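# Lay turned shaft from stand into rest, thick end at stop

## Task

Move the turned shaft from its stand into the rest so it ends up lying level with its thick end against the stop. Only some of the rest's pockets suit this shaft. Lower it gently, since a hard landing ruins it, and release it right over a pocket's bottom, because releasing it off to one side lets it slide and land hard.

## Robot and tools

Robot: two arms, left_arm and right_arm, each with 7 joints and a parallel gripper. left_arm's fingers are rigid. right_arm's fingers can fold: a part held in the outer quarter of the pads (near the tips) is gripped normally, but held deeper toward the palm a narrow part may be held loosely or slip out. A fingertip pushed against a surface also folds easily unless the gripper is fully closed, so a move can overshoot a surface almost unnoticed.

Frame: one scene frame for all reported positions (metres). Origin at table-top height, midway between the two nominal arm bases; +z up, +x out over the table, left_arm on +y. Calibrated bases: left_arm (+0.013, +0.375, +0.045), right_arm (+0.006, -0.435, +0.045). Printed hand positions and orientations can be a few centimetres off, worse at long reach. The gripper's fingers point along its own +z and open along its y; end_effector_position is the point between closed pads, and fingertips reach about 33 mm past it (9 mm when wide open). A lathe (door, chuck facing +y) stands behind the bases toward -x; it is not needed for this goal, and anything falling into its chip pan is lost.

The row: every motion command is a row of exactly 20 numbers, each in [-1, 1], covering both arms even if one stays still. Order: left_arm's 7 joint values (waist, shoulder, upper arm roll, elbow, forearm roll, wrist pitch, wrist roll), then left gripper position, force_limit, speed; then the same 10 for right_arm. Joint values are offsets, not poses: they are scaled (1.0 = 1.632 rad for the first four joints, 3.472 forearm roll, 2.955 wrist pitch, 4.439 wrist roll) and added to the Joint targets shown at the start of the call, never to the previous row. Sending the same offset in a new call moves the joint further. All zeros for an arm means hold its current targets. Stated joint ranges (rad): waist -2.901..2.901, shoulder -1.836..1.836, upper arm roll -2.901..2.901, elbow -3.077..-0.117, forearm roll -2.876..2.876, wrist pitch 0.440..4.622, wrist roll -3.051..3.051. Asking more than 0.018 rad beyond an end gets the call refused; stay about 0.05 rad inside to avoid a limit fault. Gripper values are absolute commands: position +1 fully open (140 mm), pads meet near -0.8, -1 closes until blocked. force_limit and speed (both start at +1) set grip force and closing rate; -1 speed is about 30 mm/s, +1 about 250 mm/s; faster closing grips harder.

execute_actions: actions is a list holding one action (or empty, which just reports). An action can have rows (1 to 15 rows, each applied for one 1/30 s step), steps (1 to 450, default 15, at least the number of rows), until (stop early on lathe fields such as door_state, chuck_state, seat_state, with "=", "!=", "<", "<=", ">", ">=" comparisons), and a lathe key (door shut/open, chuck clamp/open, or stop). After the last row each arm keeps heading to that row's target, so give far targets extra steps. Joint targets can only lead the measured angle by a limited amount and a hand may not be asked to jump more than 70 mm, so large moves take several calls. cameras selects images: cam_low, cam_chuck, cam_left_wrist, cam_right_wrist.

move: target is one 20-number row or a list of up to 15 rows, all offsets from the same current Joint targets. speed (rad/s, 0.01 to 5.26, default 0.5) caps the fastest joint; blend (rad) rounds corners between listed targets; blocking=false returns early while the move runs, after which rows and moves are refused until wait or stop shows its end. Joints move together, so the hand travels on a curve and does not avoid obstacles. The result adds a move: line (done, off_target, moving, held, fault; limits=held if steps were withheld).
wait: seconds 0 to 10, holds last commands. stop: brakes a running move. zoom_image: camera plus region [x0, y0, x1, y1] in pixels, at most 504 by 504, of the latest image. set_collision_behavior: contact_force_n 20, 40 or 85. finished_scene: scene number; ends the scene irreversibly, so call it only once the shaft rests correctly without the robot.

Results: end_effector_position and quat_wxyz per gripper; Joint positions, velocities ("within noise" when still), Joint targets, Joint torques, External joint torques, Flange force (includes held weight; noisy during acceleration). object_status: 0 moving, 1 blocked while opening, 2 blocked while closing (a grip), 3 reached position or pads met. After closing with -1, confirm 2. position_measured is in counts: 3 open, about 75 = 100 mm, 139 = 60 mm, 200 = 20 mm, 230 pads meet. To grip harder, raise force_limit and nudge position (-1 to -0.98); to soften, reopen and close slowly. "joint sent to its limit" and "joint command not followed" flag clamped or withheld commands.

Avoid: torque over the load limits (85 N m for the big joints, 11 for the wrist joints) or external force over 85 N, which stops the arm for 10 s; exceeding joint speed or range; arms touching or a gripper closing on the other arm's fingers; hard pushes, squeezing hard on a part still resting on something, swinging loads fast; dropping or tossing the shaft, releasing it while moving, knocking anything off the table. Holding loads or stretched poses heats motors (watch for MOTOR HOT). A loose object may get a brief push now and then. Lower the shaft slowly until it rests, then open.

Each tool is called after ">>>" by a JSON object that holds its "name" and its "arguments", one argument or row to a line.

## Session

>>> {"name": "execute_actions", "arguments": {
  "actions": []
}}

Scene clock: 0.00 s.
left_arm: end_effector_position=(+0.6114, +0.3597, +0.2243) position_measured=3 object_status=3 end_effector_quat_wxyz=(-0.006, +0.975, +0.220, -0.008) | right_arm: end_effector_position=(+0.2145, +0.0145, +0.2563) position_measured=3 object_status=3 end_effector_quat_wxyz=(+0.222, +0.963, -0.062, +0.137)
Joint positions: left_arm=[-0.023 0.205 0.008 -1.905 0.007 2.091 -2.047] | right_arm=[1.366 0.211 0.004 -1.835 -0.337 1.628 -0.005]
Joint velocities: within noise
Joint torques (N m): no reading
External joint torques (N m): no reading
Flange force (N): no reading
Joint targets: left_arm=[-0.023 0.205 0.008 -1.905 0.007 2.091 -2.047] | right_arm=[1.366 0.211 0.004 -1.835 -0.337 1.628 -0.005]
Tool commands: left_gripper/position=+1.0 left_gripper/force_limit=+1.0 left_gripper/speed=+1.0 right_gripper/position=+1.0 right_gripper/force_limit=+1.0 right_gripper/speed=+1.0
lathe: door_state=shut chuck_state=open seat_state=open

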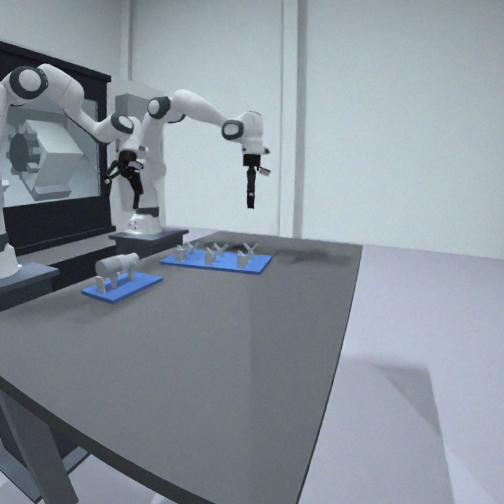

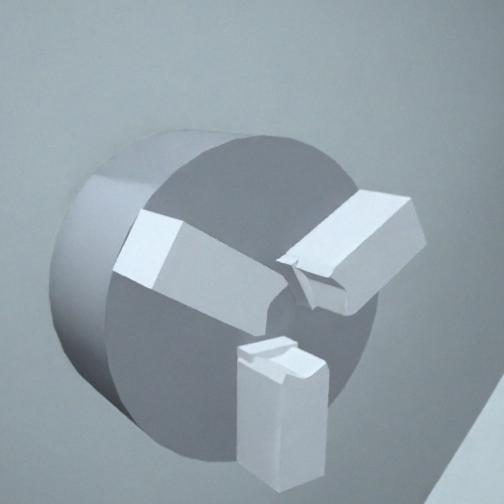

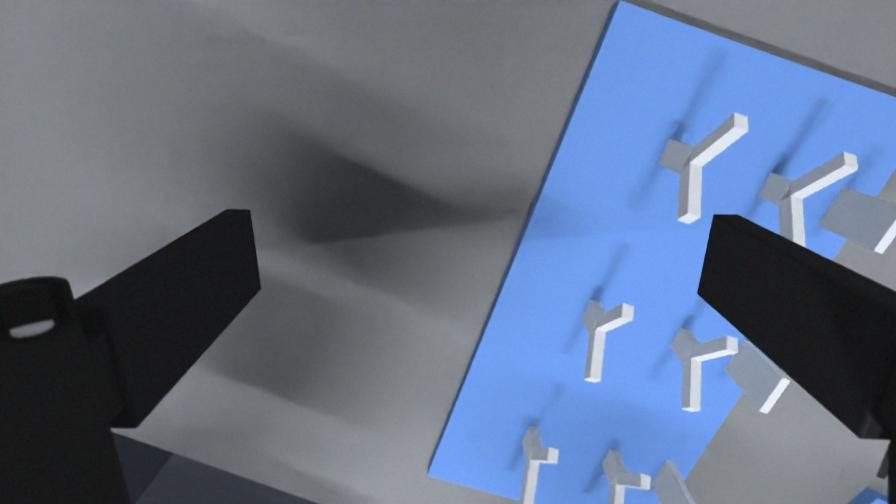

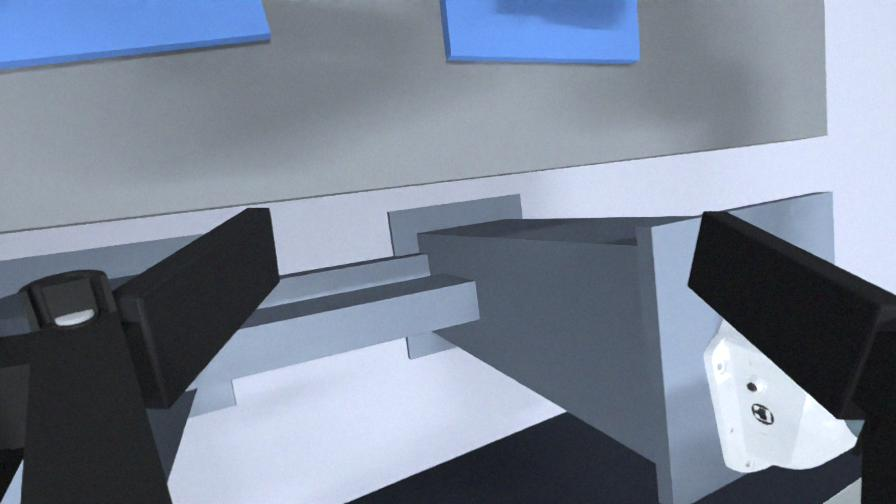

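>>> {"name": "zoom_image", "arguments": {
  "camera": "cam_low",
  "region": [70, 225, 290, 315]
}}

>>> {"name": "zoom_image", "arguments": {
  "camera": "cam_left_wrist",
  "region": [420, 0, 896, 504]
}}

Scaled by 2.291.

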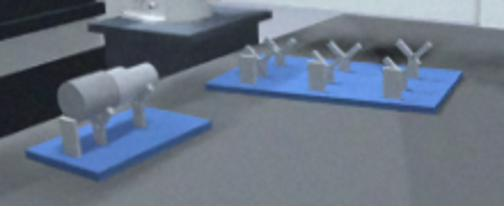

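Scaled by 1.000.

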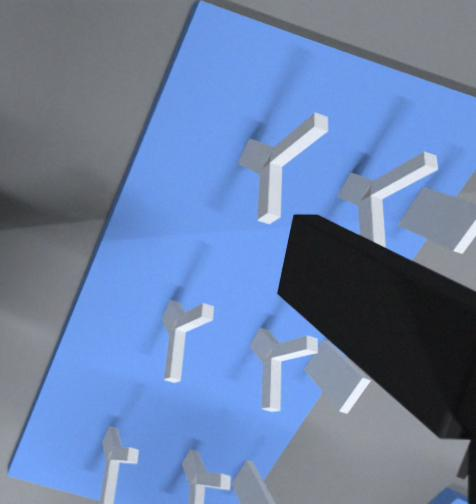

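>>> {"name": "move", "arguments": {
  "target": [-0.166,-0.2188,-0.0049,-0.101,-0.002,-0.0585,0.3598,1,1,1,-0.608,-0.2745,-0.0025,-0.1985,0.097,0.0995,0.001,1,1,1]
}}

Scene clock: 6.13 s.
left_arm: end_effector_position=(+0.5013, +0.2221, +0.3314) position_measured=3 object_status=3 end_effector_quat_wxyz=(-0.002, +0.758, -0.653, +0.000) | right_arm: end_effector_position=(+0.4581, -0.2710, +0.3303) position_measured=3 object_status=3 end_effector_quat_wxyz=(+0.004, +0.821, -0.571, -0.001)
Joint positions: left_arm=[-0.292 -0.149 0.001 -2.068 0.004 1.92 -0.455] | right_arm=[0.375 -0.235 -0.001 -2.159 -0.003 1.917 -0.005]
Joint velocities: left_arm=[0.001 0.002 0 0 0 0.001 0.007] | right_arm=[within noise]
Joint torques (N m): left_arm=[-0.5 -26.15 -0.25 24.02 0.37 2.27 0.15] | right_arm=[-0.84 -23.63 0.09 24.17 0.96 2.82 0.16]
External joint torques (N m): left_arm=[-0.56 1.43 -0.17 -0.94 -0.37 -0.38 0.15] | right_arm=[-0.81 0.55 0.32 -0.53 0.26 0.27 0.16]
Flange force (N): left_arm=[1.0 -1.0 1.6] | right_arm=[-0.1 -0.1 2.0]
Joint targets: left_arm=[-0.294 -0.152 0.000 -2.070 0.000 1.918 -0.450] | right_arm=[0.373 -0.237 0.000 -2.159 0.000 1.922 -0.001]
lathe: door_state=shut chuck_state=open seat_state=open
move: done
camera_calibration:
cam_left_wrist: T_world_to_cam=[[-0.988362, -0.151824, -0.00951292, 0.543053], [-0.145621, 0.926185, 0.347815, -0.247063], [-0.0439962, 0.345153, -0.937515, 0.399574], [0, 0, 0, 1]] pos_world=[0.518335, 0.173361, 0.465705]
cam_right_wrist: T_world_to_cam=[[-0.93885, -0.344189, -0.00970948, 0.34959], [-0.325236, 0.877186, 0.353222, 0.271479], [-0.113058, 0.33478, -0.935489, 0.593038], [0, 0, 0, 1]] pos_world=[0.483556, -0.31635, 0.462283]

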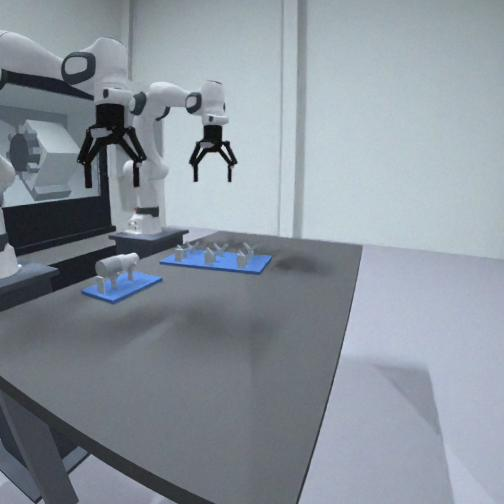

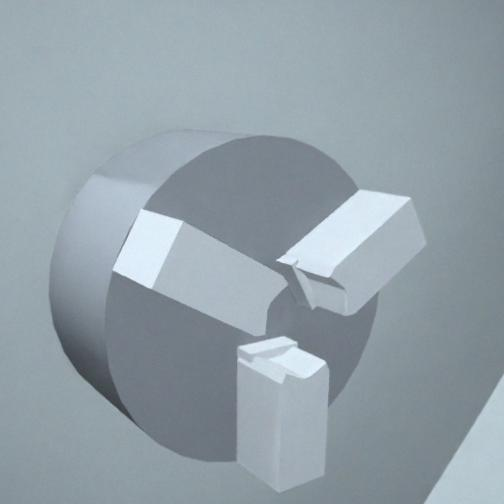

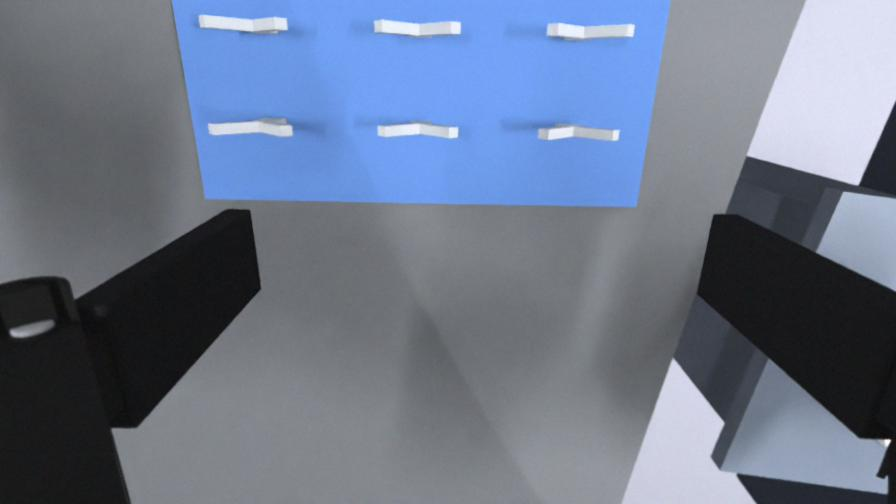

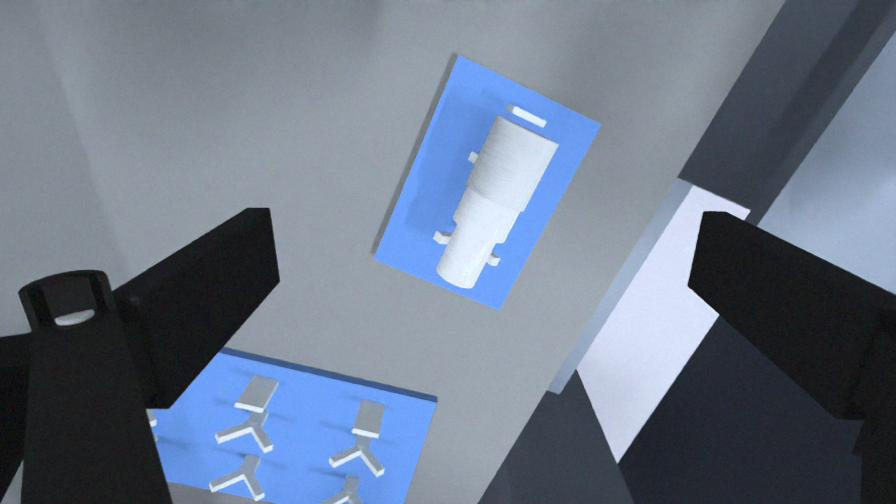

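>>> {"name": "zoom_image", "arguments": {
  "camera": "cam_right_wrist",
  "region": [360, 40, 620, 320]
}}

>>> {"name": "zoom_image", "arguments": {
  "camera": "cam_left_wrist",
  "region": [170, 0, 670, 210]
}}

>>> {"name": "zoom_image", "arguments": {
  "camera": "cam_low",
  "region": [75, 240, 175, 310]
}}

>>> {"name": "zoom_image", "arguments": {
  "camera": "cam_low",
  "region": [155, 230, 280, 280]
}}

Scaled by 1.800.

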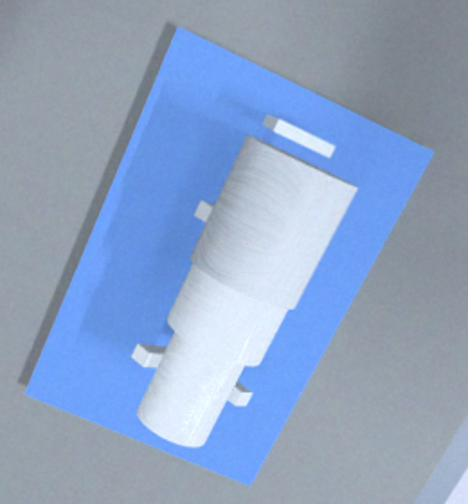

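Scaled by 1.008.

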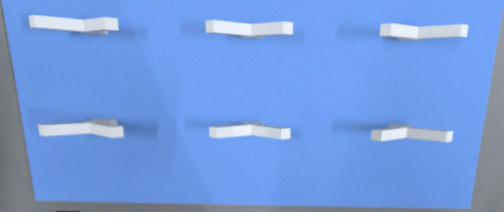

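Scaled by 5.040.

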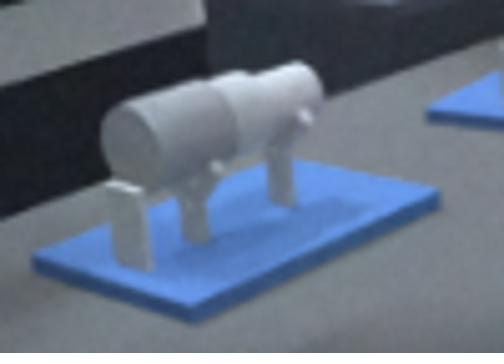

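Scaled by 4.032.

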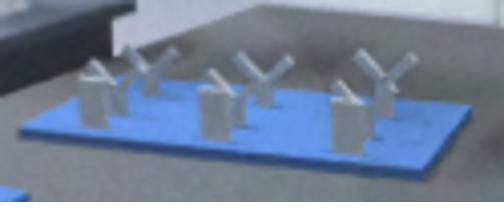

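>>> {"name": "move", "arguments": {
  "target": [0,0,0,0,0,0,0,1,1,1,0.2515,0.2506,0,-0.2145,0,0.4937,0.3541,1,1,1],
  "cameras": ["cam_right_wrist", "cam_left_wrist", "cam_low"]
}}

>>> {"name": "zoom_image", "arguments": {
  "camera": "cam_right_wrist",
  "region": [196, 0, 700, 300]
}}

Scene clock: 12.03 s.
left_arm: end_effector_position=(+0.5012, +0.2221, +0.3312) position_measured=3 object_status=3 end_effector_quat_wxyz=(-0.002, +0.757, -0.653, +0.000) | right_arm: end_effector_position=(+0.4784, +0.0136, +0.1810) position_measured=3 object_status=3 end_effector_quat_wxyz=(+0.318, -0.352, +0.871, +0.125)
Joint positions: left_arm=[-0.292 -0.149 0.001 -2.068 0.004 1.92 -0.453] | right_arm=[0.783 0.17 0 -2.509 -0.003 3.376 1.564]
Joint velocities: left_arm=[within noise] | right_arm=[0.001 -0.002 0.002 -0.002 -0.001 -0.001 0.006]
Joint torques (N m): left_arm=[-0.51 -26.14 -0.26 24.13 0.42 2.29 0.16] | right_arm=[-0.05 -30.02 0.35 18.1 0.53 3.79 0.09]
External joint torques (N m): left_arm=[-0.48 1.22 -0.1 -0.71 -0.31 -0.33 0.16] | right_arm=[0.03 2.03 0.26 -0.33 0.16 0.28 0.11]
Flange force (N): left_arm=[0.9 -1.2 1.2] | right_arm=[0.0 0.0 0.0]
Joint targets: left_arm=[-0.294 -0.152 0.000 -2.070 0.000 1.918 -0.450] | right_arm=[0.784 0.172 0.000 -2.510 0.000 3.381 1.571]
lathe: door_state=shut chuck_state=open seat_state=open
move: done
camera_calibration:
cam_left_wrist: T_world_to_cam=[[-0.988661, -0.149892, -0.00900899, 0.542445], [-0.143633, 0.926466, 0.347893, -0.248136], [-0.0438001, 0.345243, -0.937491, 0.39925], [0, 0, 0, 1]] pos_world=[0.518141, 0.17336, 0.465505]
cam_right_wrist: T_world_to_cam=[[-0.683304, 0.729968, -0.0155881, 0.329371], [0.347243, 0.343678, 0.87253, -0.327263], [0.642276, 0.59079, -0.488312, -0.0854031], [0, 0, 0, 1]] pos_world=[0.393553, -0.077502, 0.248978]
Images, in order (width x height): cam_low 504x504, cam_left_wrist 896x504, cam_right_wrist 896x504.

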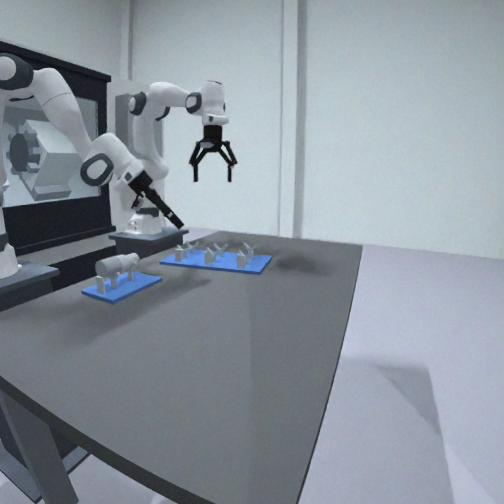

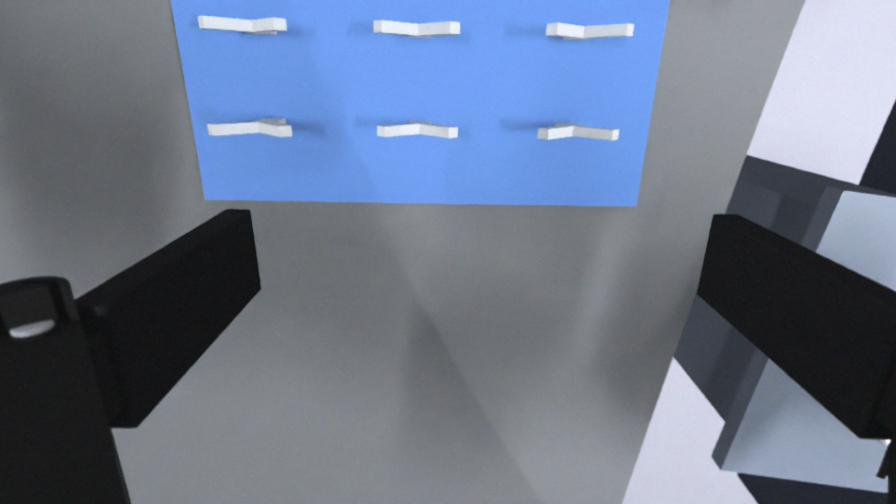

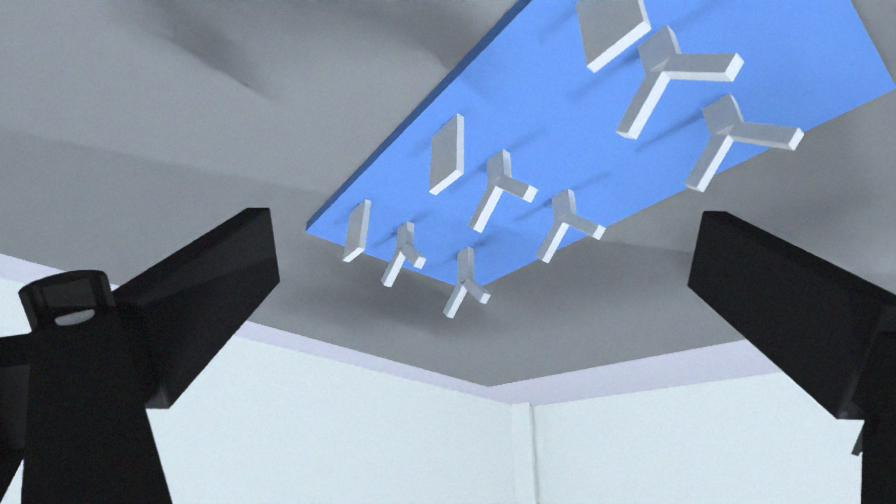

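Scaled by 1.000.

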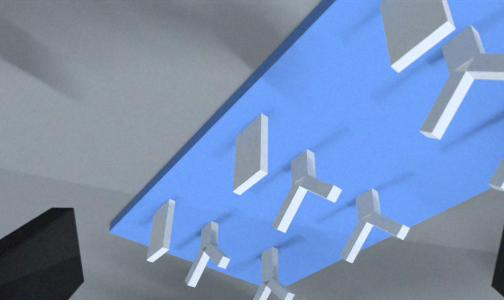

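>>> {"name": "zoom_image", "arguments": {
  "camera": "cam_right_wrist",
  "region": [560, 0, 820, 200]
}}

>>> {"name": "zoom_image", "arguments": {
  "camera": "cam_right_wrist",
  "region": [420, 100, 620, 300]
}}

>>> {"name": "zoom_image", "arguments": {
  "camera": "cam_right_wrist",
  "region": [330, 180, 510, 330]
}}

>>> {"name": "zoom_image", "arguments": {
  "camera": "cam_left_wrist",
  "region": [180, 0, 480, 160]
}}

>>> {"name": "zoom_image", "arguments": {
  "camera": "cam_left_wrist",
  "region": [360, 0, 660, 160]
}}

Scaled by 1.938.

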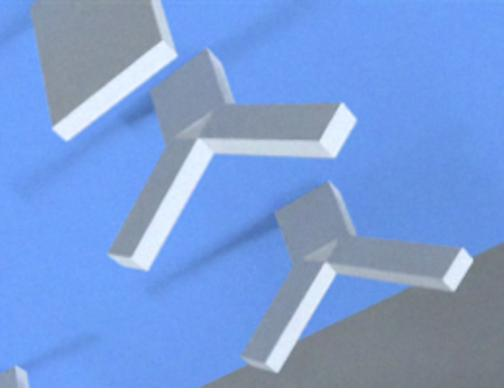

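Scaled by 2.520.

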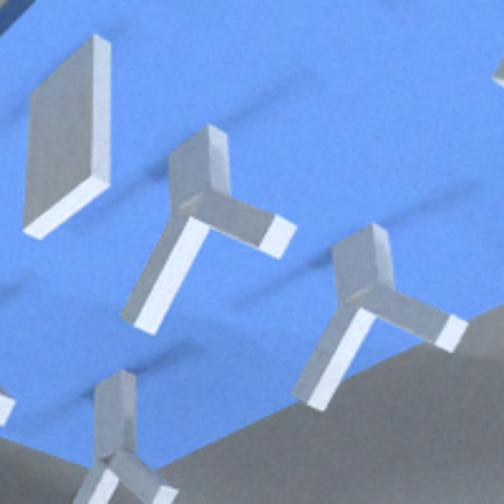

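Scaled by 2.800.

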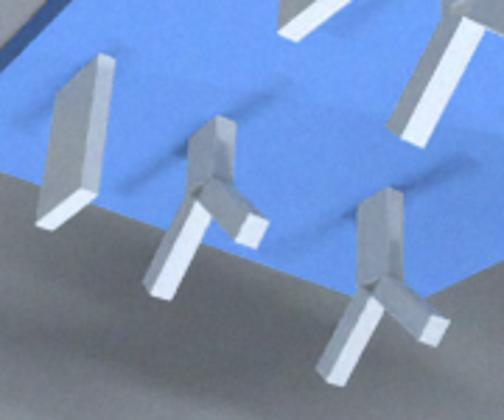

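Scaled by 1.680.

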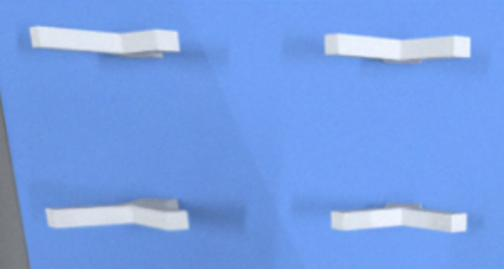

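Scaled by 1.680.

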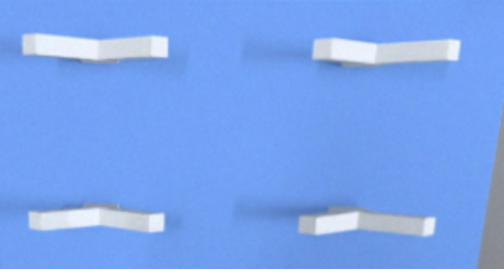

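>>> {"name": "move", "arguments": {
  "target": [
    [0,0,0,0,0,0,0,1,1,1,0,-0.2506,0,0.2145,0,-0.4937,0,1,1,1],
    [0,0,0,0,0,0,0,1,1,1,-1,-0.2506,0,0.2145,0,-0.4937,0,1,1,1],
    [-0.3624,0.3178,0,0.3645,0,-0.0258,0.6218,1,1,1,-1,-0.2506,0,0.2145,0,-0.4937,0,1,1,1]
  ],
  "speed": 0.8,
  "blend": 0.1,
  "cameras": ["cam_left_wrist","cam_low"]
}}

>>> {"name": "zoom_image", "arguments": {
  "camera": "cam_left_wrist",
  "region": [300, 50, 600, 350]
}}

Scene clock: 23.13 s.
left_arm: end_effector_position=(+0.4306, -0.1498, +0.3030) position_measured=3 object_status=3 end_effector_quat_wxyz=(+0.002, +0.730, +0.684, +0.001) | right_arm: end_effector_position=(+0.3162, -0.8059, +0.3309) position_measured=3 object_status=3 end_effector_quat_wxyz=(+0.000, +0.420, +0.908, -0.001)
Joint positions: left_arm=[-0.885 0.365 0 -1.476 0.003 1.844 2.305] | right_arm=[-0.847 -0.235 -0.001 -2.16 -0.003 1.926 1.566]
Joint velocities: left_arm=[0 0.001 0 0.001 0 0 0.006] | right_arm=[within noise]
Joint torques (N m): left_arm=[0.11 -42.27 0.55 24.46 0.62 2.12 0.27] | right_arm=[-0.81 -23.01 0.19 24.34 0.86 2.14 0.16]
External joint torques (N m): left_arm=[-0.15 2.23 -0.01 -0.31 -0.26 -0.35 0.26] | right_arm=[-0.83 1.11 0.37 -0.26 0.1 -0.3 0.16]
Flange force (N): left_arm=[-5.0 4.9 0.3] | right_arm=[-2.6 0.1 0.3]
Joint targets: left_arm=[-0.885 0.367 0.000 -1.475 0.000 1.842 2.311] | right_arm=[-0.848 -0.237 0.000 -2.159 0.000 1.922 1.571]
lathe: door_state=shut chuck_state=open seat_state=open
move: done
camera_calibration:
cam_left_wrist: T_world_to_cam=[[0.998162, -0.0605699, -0.00185308, -0.427574], [-0.0561908, -0.93658, 0.34592, -0.219937], [-0.0226879, -0.34518, -0.938262, 0.385825], [0, 0, 0, 1]] pos_world=[0.423183, -0.0987082, 0.437293]
Images, in order (width x height): cam_low 504x504, cam_left_wrist 896x504.

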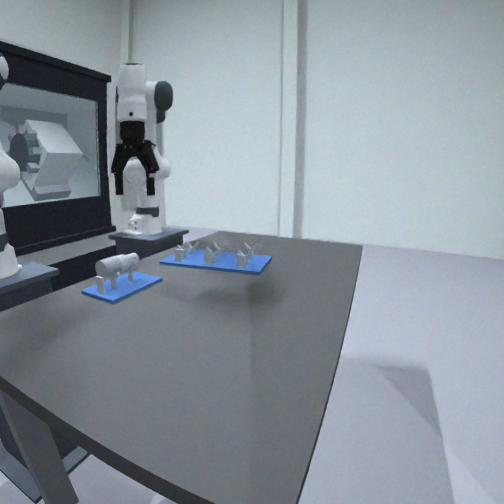

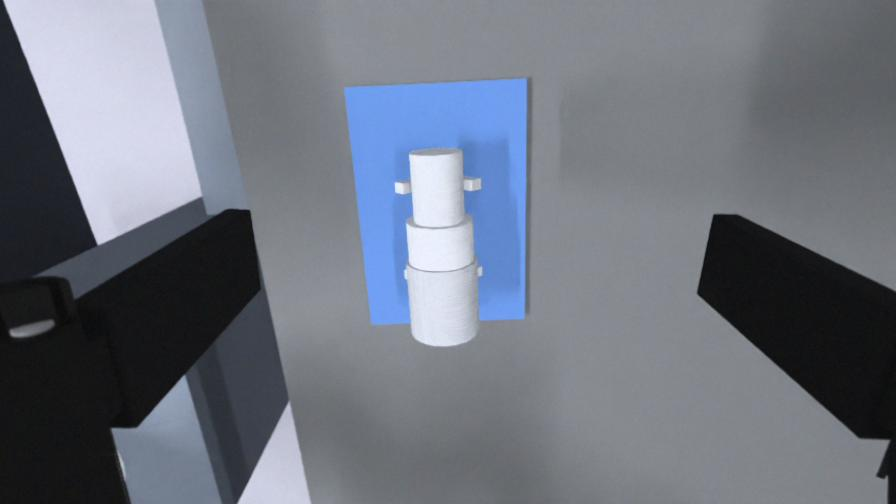

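Scaled by 1.680.

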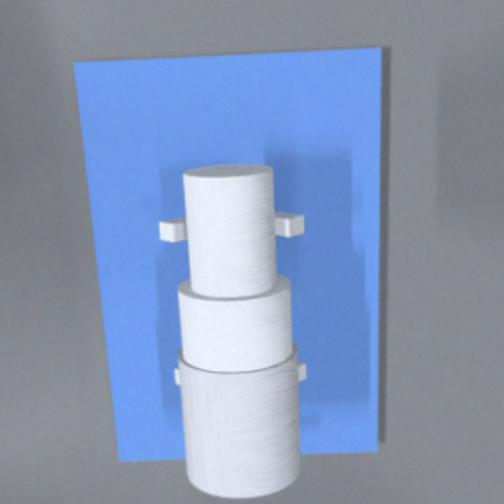

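>>> {"name": "move", "arguments": {
  "target": [-0.0510,0.1295,0,0.0439,0,0.0473,-0.0322,1,1,-1,0,0,0,0,0,0,0,1,1,1],
  "cameras": ["cam_left_wrist"]
}}

Scene clock: 25.97 s.
left_arm: end_effector_position=(+0.4077, -0.2191, +0.1997) position_measured=3 object_status=3 end_effector_quat_wxyz=(-0.002, +0.713, +0.701, +0.002) | right_arm: end_effector_position=(+0.3162, -0.8058, +0.3309) position_measured=3 object_status=3 end_effector_quat_wxyz=(+0.000, +0.420, +0.908, -0.001)
Joint positions: left_arm=[-0.969 0.58 -0.001 -1.404 0.003 1.98 2.173] | right_arm=[-0.847 -0.235 -0.001 -2.16 -0.003 1.926 1.566]
Joint velocities: left_arm=[0.001 0 -0.001 0 -0.002 0 -0.007] | right_arm=[within noise]
Joint torques (N m): left_arm=[0.38 -48.13 0.92 24.09 0.6 2.61 -0.14] | right_arm=[-0.82 -23.06 0.13 24.38 0.86 2.15 0.18]
External joint torques (N m): left_arm=[0.23 2.05 0.3 -0.48 -0.21 0.16 -0.14] | right_arm=[-0.81 1.04 0.35 -0.23 0.1 -0.3 0.18]
Flange force (N): left_arm=[-3.5 2.6 2.5] | right_arm=[-2.5 0.1 0.2]
Joint targets: left_arm=[-0.968 0.578 0.000 -1.403 0.000 1.982 2.168] | right_arm=[-0.848 -0.237 0.000 -2.159 0.000 1.922 1.571]
lathe: door_state=shut chuck_state=open seat_state=open
move: done
camera_calibration:
cam_left_wrist: T_world_to_cam=[[0.999877, -0.0140138, -0.00705065, -0.398675], [-0.0107712, -0.940037, 0.340903, -0.268713], [-0.0114052, -0.340786, -0.940072, 0.261245], [0, 0, 0, 1]] pos_world=[0.398711, -0.169158, 0.334383]
Images, in order (width x height): cam_left_wrist 896x504.

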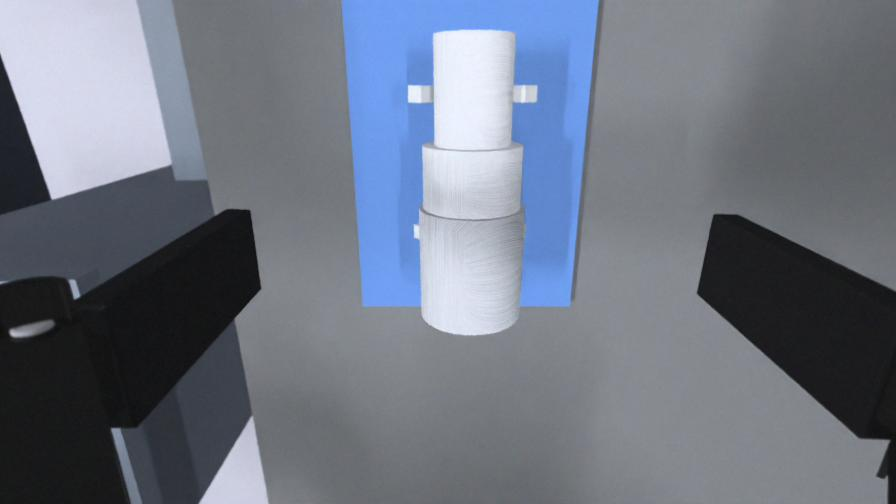

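>>> {"name": "move", "arguments": {
  "target": [
    [0.0012,0.0499,0,-0.0475,0,0.0535,0,1,1,-1,0,0,0,0,0,0,0,1,1,1],
    [0.0012,0.0863,0,-0.0574,0,0.0790,0,1,1,-1,0,0,0,0,0,0,0,1,1,1]
  ],
  "speed": 0.2,
  "blend": 0.03,
  "cameras": ["cam_left_wrist"]
}}

Scene clock: 28.13 s.
left_arm: end_effector_position=(+0.4082, -0.2184, +0.0774) position_measured=3 object_status=3 end_effector_quat_wxyz=(-0.002, +0.712, +0.702, +0.001) | right_arm: end_effector_position=(+0.3162, -0.8058, +0.3309) position_measured=3 object_status=3 end_effector_quat_wxyz=(+0.000, +0.420, +0.908, -0.001)
Joint positions: left_arm=[-0.968 0.72 -0.001 -1.497 0.003 2.213 2.171] | right_arm=[-0.847 -0.235 -0.001 -2.16 -0.003 1.926 1.566]
Joint velocities: left_arm=[-0.001 0.001 0 0.001 0 0.005 -0.001] | right_arm=[within noise]
Joint torques (N m): left_arm=[0.76 -49.84 1.12 22.56 0.48 2.71 -0.14] | right_arm=[-0.76 -22.97 0.12 24.34 0.85 2.16 0.17]
External joint torques (N m): left_arm=[0.86 2.29 0.57 -0.7 -0.22 0.27 -0.14] | right_arm=[-0.69 1.12 0.4 -0.26 0.09 -0.28 0.17]
Flange force (N): left_arm=[-1.7 2.4 4.0] | right_arm=[-2.6 0.2 0.3]
Joint targets: left_arm=[-0.966 0.719 0.000 -1.497 0.000 2.215 2.168] | right_arm=[-0.848 -0.237 0.000 -2.159 0.000 1.922 1.571]
lathe: door_state=shut chuck_state=open seat_state=open
move: done
camera_calibration:
cam_left_wrist: T_world_to_cam=[[0.999908, -0.0113702, -0.00737376, -0.399434], [-0.00817019, -0.939888, 0.341386, -0.227441], [-0.0108121, -0.341294, -0.939894, 0.146065], [0, 0, 0, 1]] pos_world=[0.399118, -0.16846, 0.211985]
Images, in order (width x height): cam_left_wrist 896x504.

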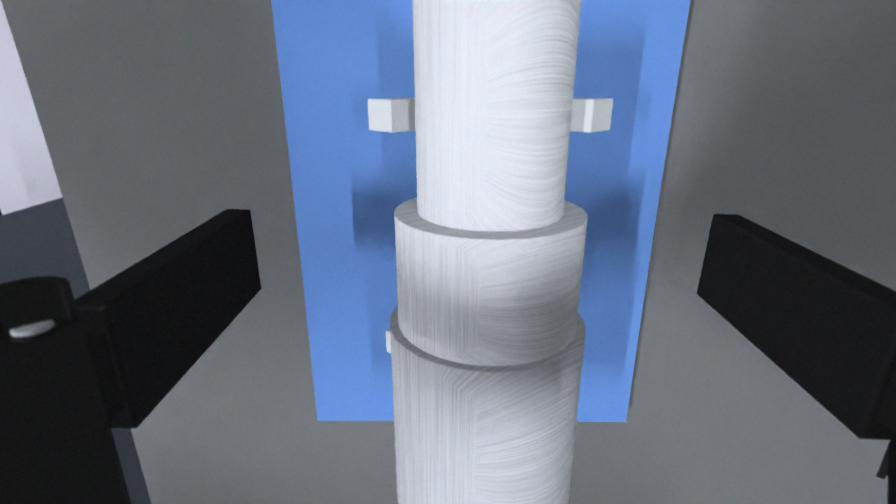

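>>> {"name": "move", "arguments": {
  "target": [0.0021,0,0,0,0,0,0,1,1,-1,0,0,0,0,0,0,0,1,1,1],
  "cameras": []
}}

>>> {"name": "execute_actions", "arguments": {
  "actions": [
    {"rows":[[0,0,0,0,0,0,0,-1,1,-1,0,0,0,0,0,0,0,1,1,1]],"steps":180}
  ],
  "cameras": ["cam_left_wrist"]
}}

Scene clock: 29.03 s.
left_arm: end_effector_position=(+0.4104, -0.2173, +0.0774) position_measured=3 object_status=3 end_effector_quat_wxyz=(-0.001, +0.711, +0.703, +0.001) | right_arm: end_effector_position=(+0.3162, -0.8058, +0.3309) position_measured=3 object_status=3 end_effector_quat_wxyz=(+0.000, +0.420, +0.908, -0.001)
Joint positions: left_arm=[-0.964 0.72 -0.001 -1.497 0.003 2.214 2.171] | right_arm=[-0.847 -0.235 -0.001 -2.16 -0.003 1.926 1.566]
Joint velocities: within noise
Joint torques (N m): left_arm=[0.74 -49.85 1.14 22.56 0.49 2.62 -0.15] | right_arm=[-0.8 -23.03 0.15 24.35 0.85 2.17 0.2]
External joint torques (N m): left_arm=[0.61 2.12 0.42 -0.63 -0.22 0.17 -0.15] | right_arm=[-0.86 1.14 0.28 -0.34 0.09 -0.3 0.2]
Flange force (N): left_arm=[-2.0 2.2 3.6] | right_arm=[-2.4 0.0 0.5]
Joint targets: left_arm=[-0.963 0.719 0.000 -1.497 0.000 2.215 2.168] | right_arm=[-0.848 -0.237 0.000 -2.159 0.000 1.922 1.571]
lathe: door_state=shut chuck_state=open seat_state=open
move: done
No camera images: "cameras" was empty.

Scene clock: 35.23 s.
left_arm: end_effector_position=(+0.4095, -0.2174, +0.0774) position_measured=156 object_status=2 end_effector_quat_wxyz=(-0.002, +0.711, +0.703, +0.001) | right_arm: end_effector_position=(+0.3162, -0.8058, +0.3308) position_measured=3 object_status=3 end_effector_quat_wxyz=(+0.000, +0.420, +0.908, -0.001)
Joint positions: left_arm=[-0.965 0.72 -0.002 -1.497 0.002 2.212 2.17] | right_arm=[-0.847 -0.235 -0.001 -2.16 -0.003 1.925 1.566]
Joint velocities: within noise
Joint torques (N m): left_arm=[1.26 -49.09 2.13 22.79 0.82 2.84 -0.1] | right_arm=[-0.82 -22.99 0.15 24.35 0.87 2.17 0.17]
External joint torques (N m): left_arm=[1.51 3.03 1.69 -0.48 0.11 0.39 -0.1] | right_arm=[-0.92 1.11 0.24 -0.26 0.1 -0.27 0.17]
Flange force (N): left_arm=[-3.9 5.2 5.3] | right_arm=[-2.6 -0.1 0.3]
Joint targets: left_arm=[-0.963 0.719 0.000 -1.497 0.000 2.215 2.168] | right_arm=[-0.848 -0.237 0.000 -2.159 0.000 1.922 1.571]
lathe: door_state=shut chuck_state=open seat_state=open
camera_calibration:
cam_left_wrist: T_world_to_cam=[[0.99994, -0.00672898, -0.00864525, -0.399601], [-0.00336835, -0.939748, 0.341852, -0.228527], [-0.0104247, -0.341802, -0.939714, 0.146236], [0, 0, 0, 1]] pos_world=[0.400332, -0.167463, 0.212088]
Images, in order (width x height): cam_left_wrist 896x504.

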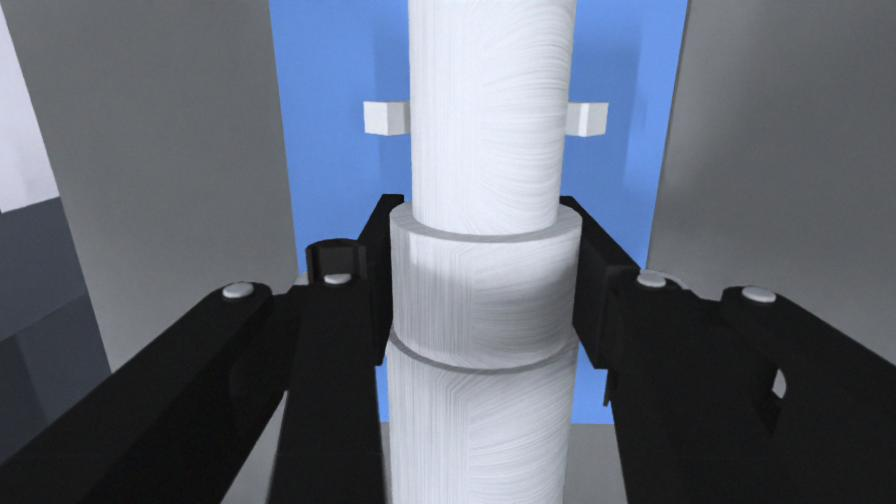

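>>> {"name": "move", "arguments": {
  "target": [0,-0.0111,0,0.003,0,-0.0077,0,-1,1,-1,0,0,0,0,0,0,0,1,1,1],
  "speed": 0.03,
  "cameras": ["cam_left_wrist","cam_low"]
}}

>>> {"name": "zoom_image", "arguments": {
  "camera": "cam_low",
  "region": [75, 210, 175, 310]
}}

Scene clock: 36.50 s.
left_arm: end_effector_position=(+0.4076, -0.2132, +0.0808) position_measured=156 object_status=2 end_effector_quat_wxyz=(-0.009, +0.710, +0.704, +0.002) | right_arm: end_effector_position=(+0.3162, -0.8058, +0.3308) position_measured=3 object_status=3 end_effector_quat_wxyz=(+0.000, +0.420, +0.908, -0.001)
Joint positions: left_arm=[-0.964 0.712 -0.001 -1.497 0.002 2.191 2.17] | right_arm=[-0.847 -0.235 -0.001 -2.16 -0.003 1.925 1.566]
Joint velocities: left_arm=[-0.001 0 0.001 0 0.001 -0.004 -0.001] | right_arm=[within noise]
Joint torques (N m): left_arm=[0.5 -55.05 1.14 25.8 0.64 2.71 -0.09] | right_arm=[-0.79 -23.03 0.09 24.35 0.87 2.18 0.15]
External joint torques (N m): left_arm=[0.5 -3.1 0.52 2.51 -0.07 0.29 -0.09] | right_arm=[-0.77 1.19 0.31 -0.32 0.11 -0.27 0.15]
Flange force (N): left_arm=[-2.5 2.4 -4.7] | right_arm=[-2.6 0.0 0.5]
Joint targets: left_arm=[-0.963 0.701 0.000 -1.492 0.000 2.193 2.168] | right_arm=[-0.848 -0.237 0.000 -2.159 0.000 1.922 1.571]
lathe: door_state=shut chuck_state=open seat_state=open
move: off_target (left_arm); left_arm: the shoulder is farthest, 0.012 rad from its target
camera_calibration:
cam_left_wrist: T_world_to_cam=[[0.999855, -0.00533695, -0.0161792, -0.396768], [0.000316075, -0.943693, 0.330824, -0.227103], [-0.0170338, -0.330781, -0.943554, 0.156166], [0, 0, 0, 1]] pos_world=[0.399442, -0.164776, 0.216063]
Images, in order (width x height): cam_low 504x504, cam_left_wrist 896x504.

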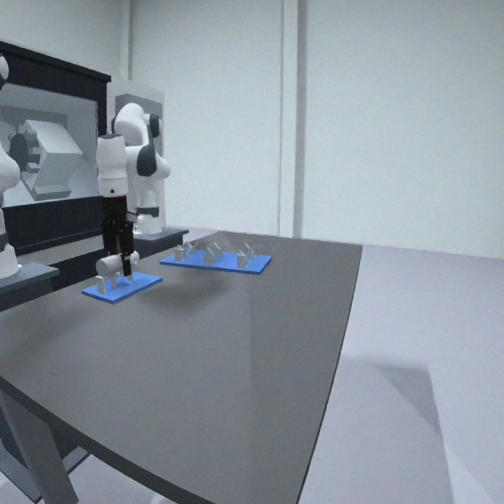

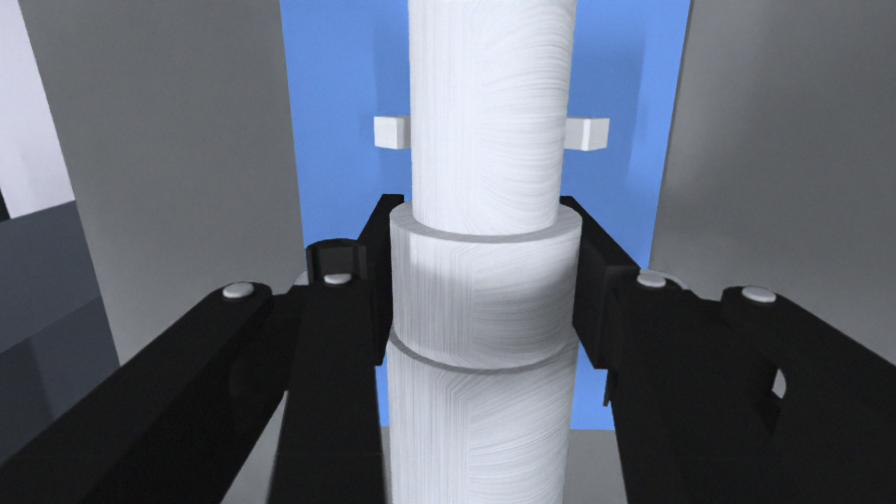

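Scaled by 5.040.

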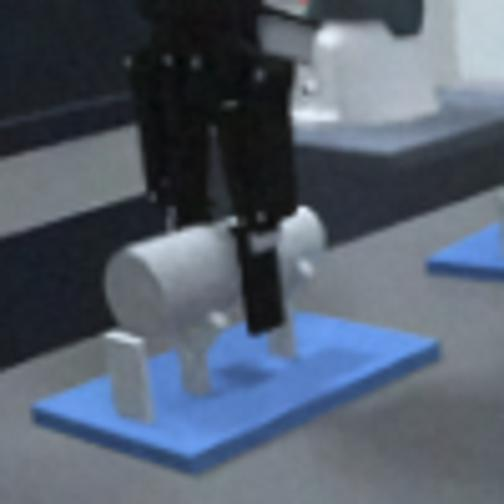

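>>> {"name": "move", "arguments": {
  "target": [0,-0.0111,0,0.003,0,-0.0077,0,-1,1,-1,0,0,0,0,0,0,0,1,1,1],
  "speed": 0.03,
  "cameras": ["cam_left_wrist","cam_low"]
}}

>>> {"name": "zoom_image", "arguments": {
  "camera": "cam_low",
  "region": [75, 210, 175, 310]
}}

Scene clock: 37.70 s.
left_arm: end_effector_position=(+0.4075, -0.2129, +0.0934) position_measured=156 object_status=2 end_effector_quat_wxyz=(-0.009, +0.710, +0.704, +0.002) | right_arm: end_effector_position=(+0.3162, -0.8058, +0.3309) position_measured=3 object_status=3 end_effector_quat_wxyz=(+0.000, +0.420, +0.908, -0.001)
Joint positions: left_arm=[-0.964 0.694 -0.001 -1.494 0.002 2.168 2.17] | right_arm=[-0.847 -0.235 -0.001 -2.16 -0.003 1.925 1.566]
Joint velocities: left_arm=[0 -0.001 0 0 0.001 -0.005 0] | right_arm=[within noise]
Joint torques (N m): left_arm=[0.48 -54.73 1.1 26.12 0.65 2.67 -0.09] | right_arm=[-0.78 -23 0.12 24.3 0.87 2.17 0.15]
External joint torques (N m): left_arm=[0.14 -2.9 0.26 2.63 -0.08 0.25 -0.09] | right_arm=[-0.78 1.03 0.33 -0.27 0.11 -0.27 0.15]
Flange force (N): left_arm=[-3.9 2.8 -4.6] | right_arm=[-2.3 0.0 0.3]
Joint targets: left_arm=[-0.963 0.683 0.000 -1.487 0.000 2.170 2.168] | right_arm=[-0.848 -0.237 0.000 -2.159 0.000 1.922 1.571]
lathe: door_state=shut chuck_state=open seat_state=open
move: off_target (left_arm); left_arm: the shoulder is farthest, 0.011 rad from its target
camera_calibration:
cam_left_wrist: T_world_to_cam=[[0.999848, -0.00536334, -0.0165927, -0.396369], [0.000414705, -0.943944, 0.330104, -0.231126], [-0.0174331, -0.330061, -0.943799, 0.168513], [0, 0, 0, 1]] pos_world=[0.399343, -0.164677, 0.228761]
Images, in order (width x height): cam_low 504x504, cam_left_wrist 896x504.

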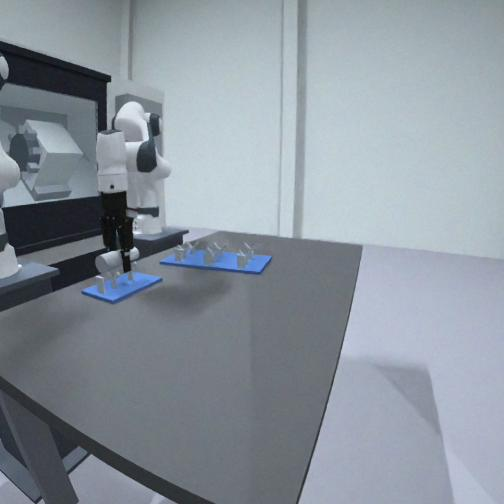

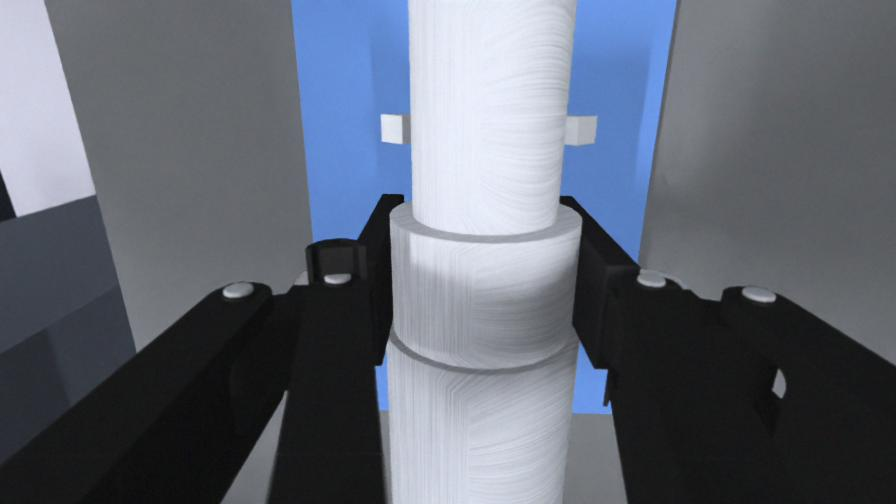

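Scaled by 5.040.

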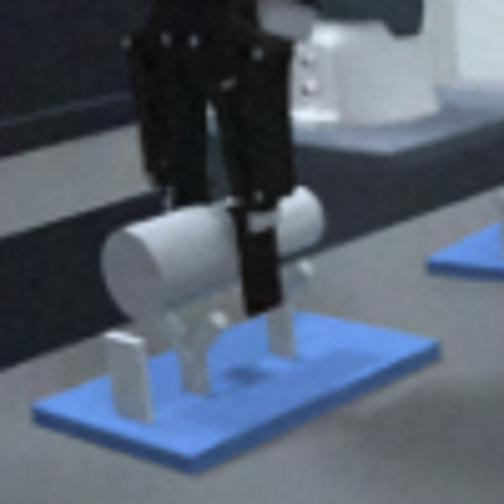

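>>> {"name": "move", "arguments": {
  "target": [
    [0,-0.0641,0,0.0513,0,-0.0637,0,-1,1,-1,0,0,0,0,0,0,0,1,1,1],
    [0.3634,-0.3245,0,-0.2251,0,-0.0549,0.1039,-1,1,-1,0,0,0,0,0,0,0,1,1,1]
  ],
  "speed": 0.25,
  "blend": 0.05,
  "cameras": ["cam_left_wrist","cam_low"]
}}

>>> {"name": "zoom_image", "arguments": {
  "camera": "cam_left_wrist",
  "region": [480, 0, 800, 300]
}}

Scene clock: 42.43 s.
left_arm: end_effector_position=(+0.5657, +0.1537, +0.2634) position_measured=156 object_status=2 end_effector_quat_wxyz=(-0.010, +0.658, +0.753, -0.002) | right_arm: end_effector_position=(+0.3162, -0.8058, +0.3309) position_measured=3 object_status=3 end_effector_quat_wxyz=(+0.000, +0.420, +0.908, -0.001)
Joint positions: left_arm=[-0.369 0.163 0.002 -1.859 0.002 2.002 2.624] | right_arm=[-0.847 -0.235 -0.001 -2.16 -0.003 1.925 1.566]
Joint velocities: left_arm=[0 -0.001 0.001 -0.001 0 0 0.005] | right_arm=[within noise]
Joint torques (N m): left_arm=[0.09 -40.41 -0.14 26.8 0.72 3.18 0.18] | right_arm=[-0.82 -23.05 0.14 24.37 0.87 2.17 0.17]
External joint torques (N m): left_arm=[-0.14 -2.67 -0.53 2.39 -0.12 0.75 0.18] | right_arm=[-0.85 1.04 0.31 -0.26 0.11 -0.28 0.17]
Flange force (N): left_arm=[-0.6 0.6 -4.1] | right_arm=[-2.4 0.0 0.3]
Joint targets: left_arm=[-0.370 0.153 0.000 -1.854 0.000 2.008 2.629] | right_arm=[-0.848 -0.237 0.000 -2.159 0.000 1.922 1.571]
lathe: door_state=shut chuck_state=open seat_state=open
move: done
camera_calibration:
cam_left_wrist: T_world_to_cam=[[0.99002, 0.139049, -0.0229215, -0.564758], [0.13867, -0.932222, 0.334265, -0.0222923], [0.0251112, -0.334107, -0.9422, 0.42886], [0, 0, 0, 1]] pos_world=[0.551444, 0.201033, 0.398578]
Images, in order (width x height): cam_low 504x504, cam_left_wrist 896x504.

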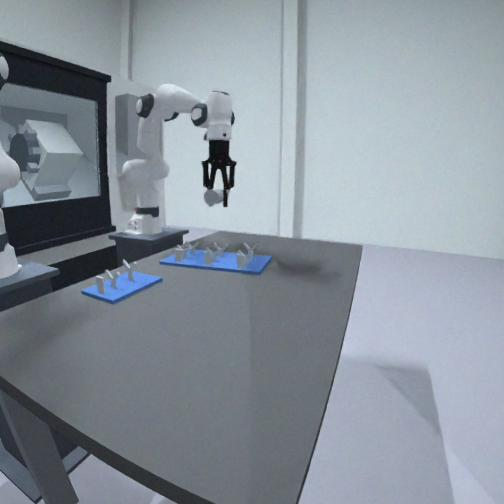

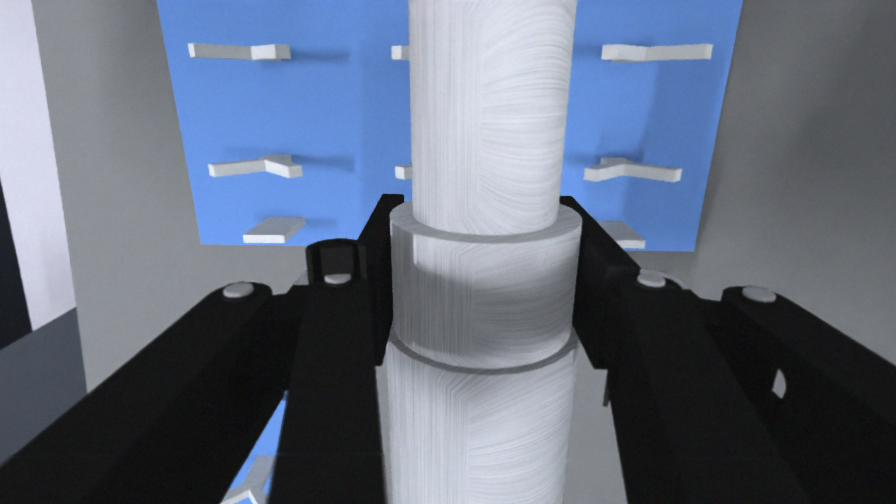

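Scaled by 1.575.

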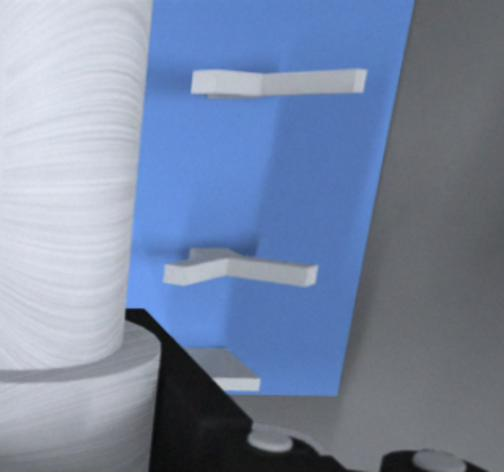

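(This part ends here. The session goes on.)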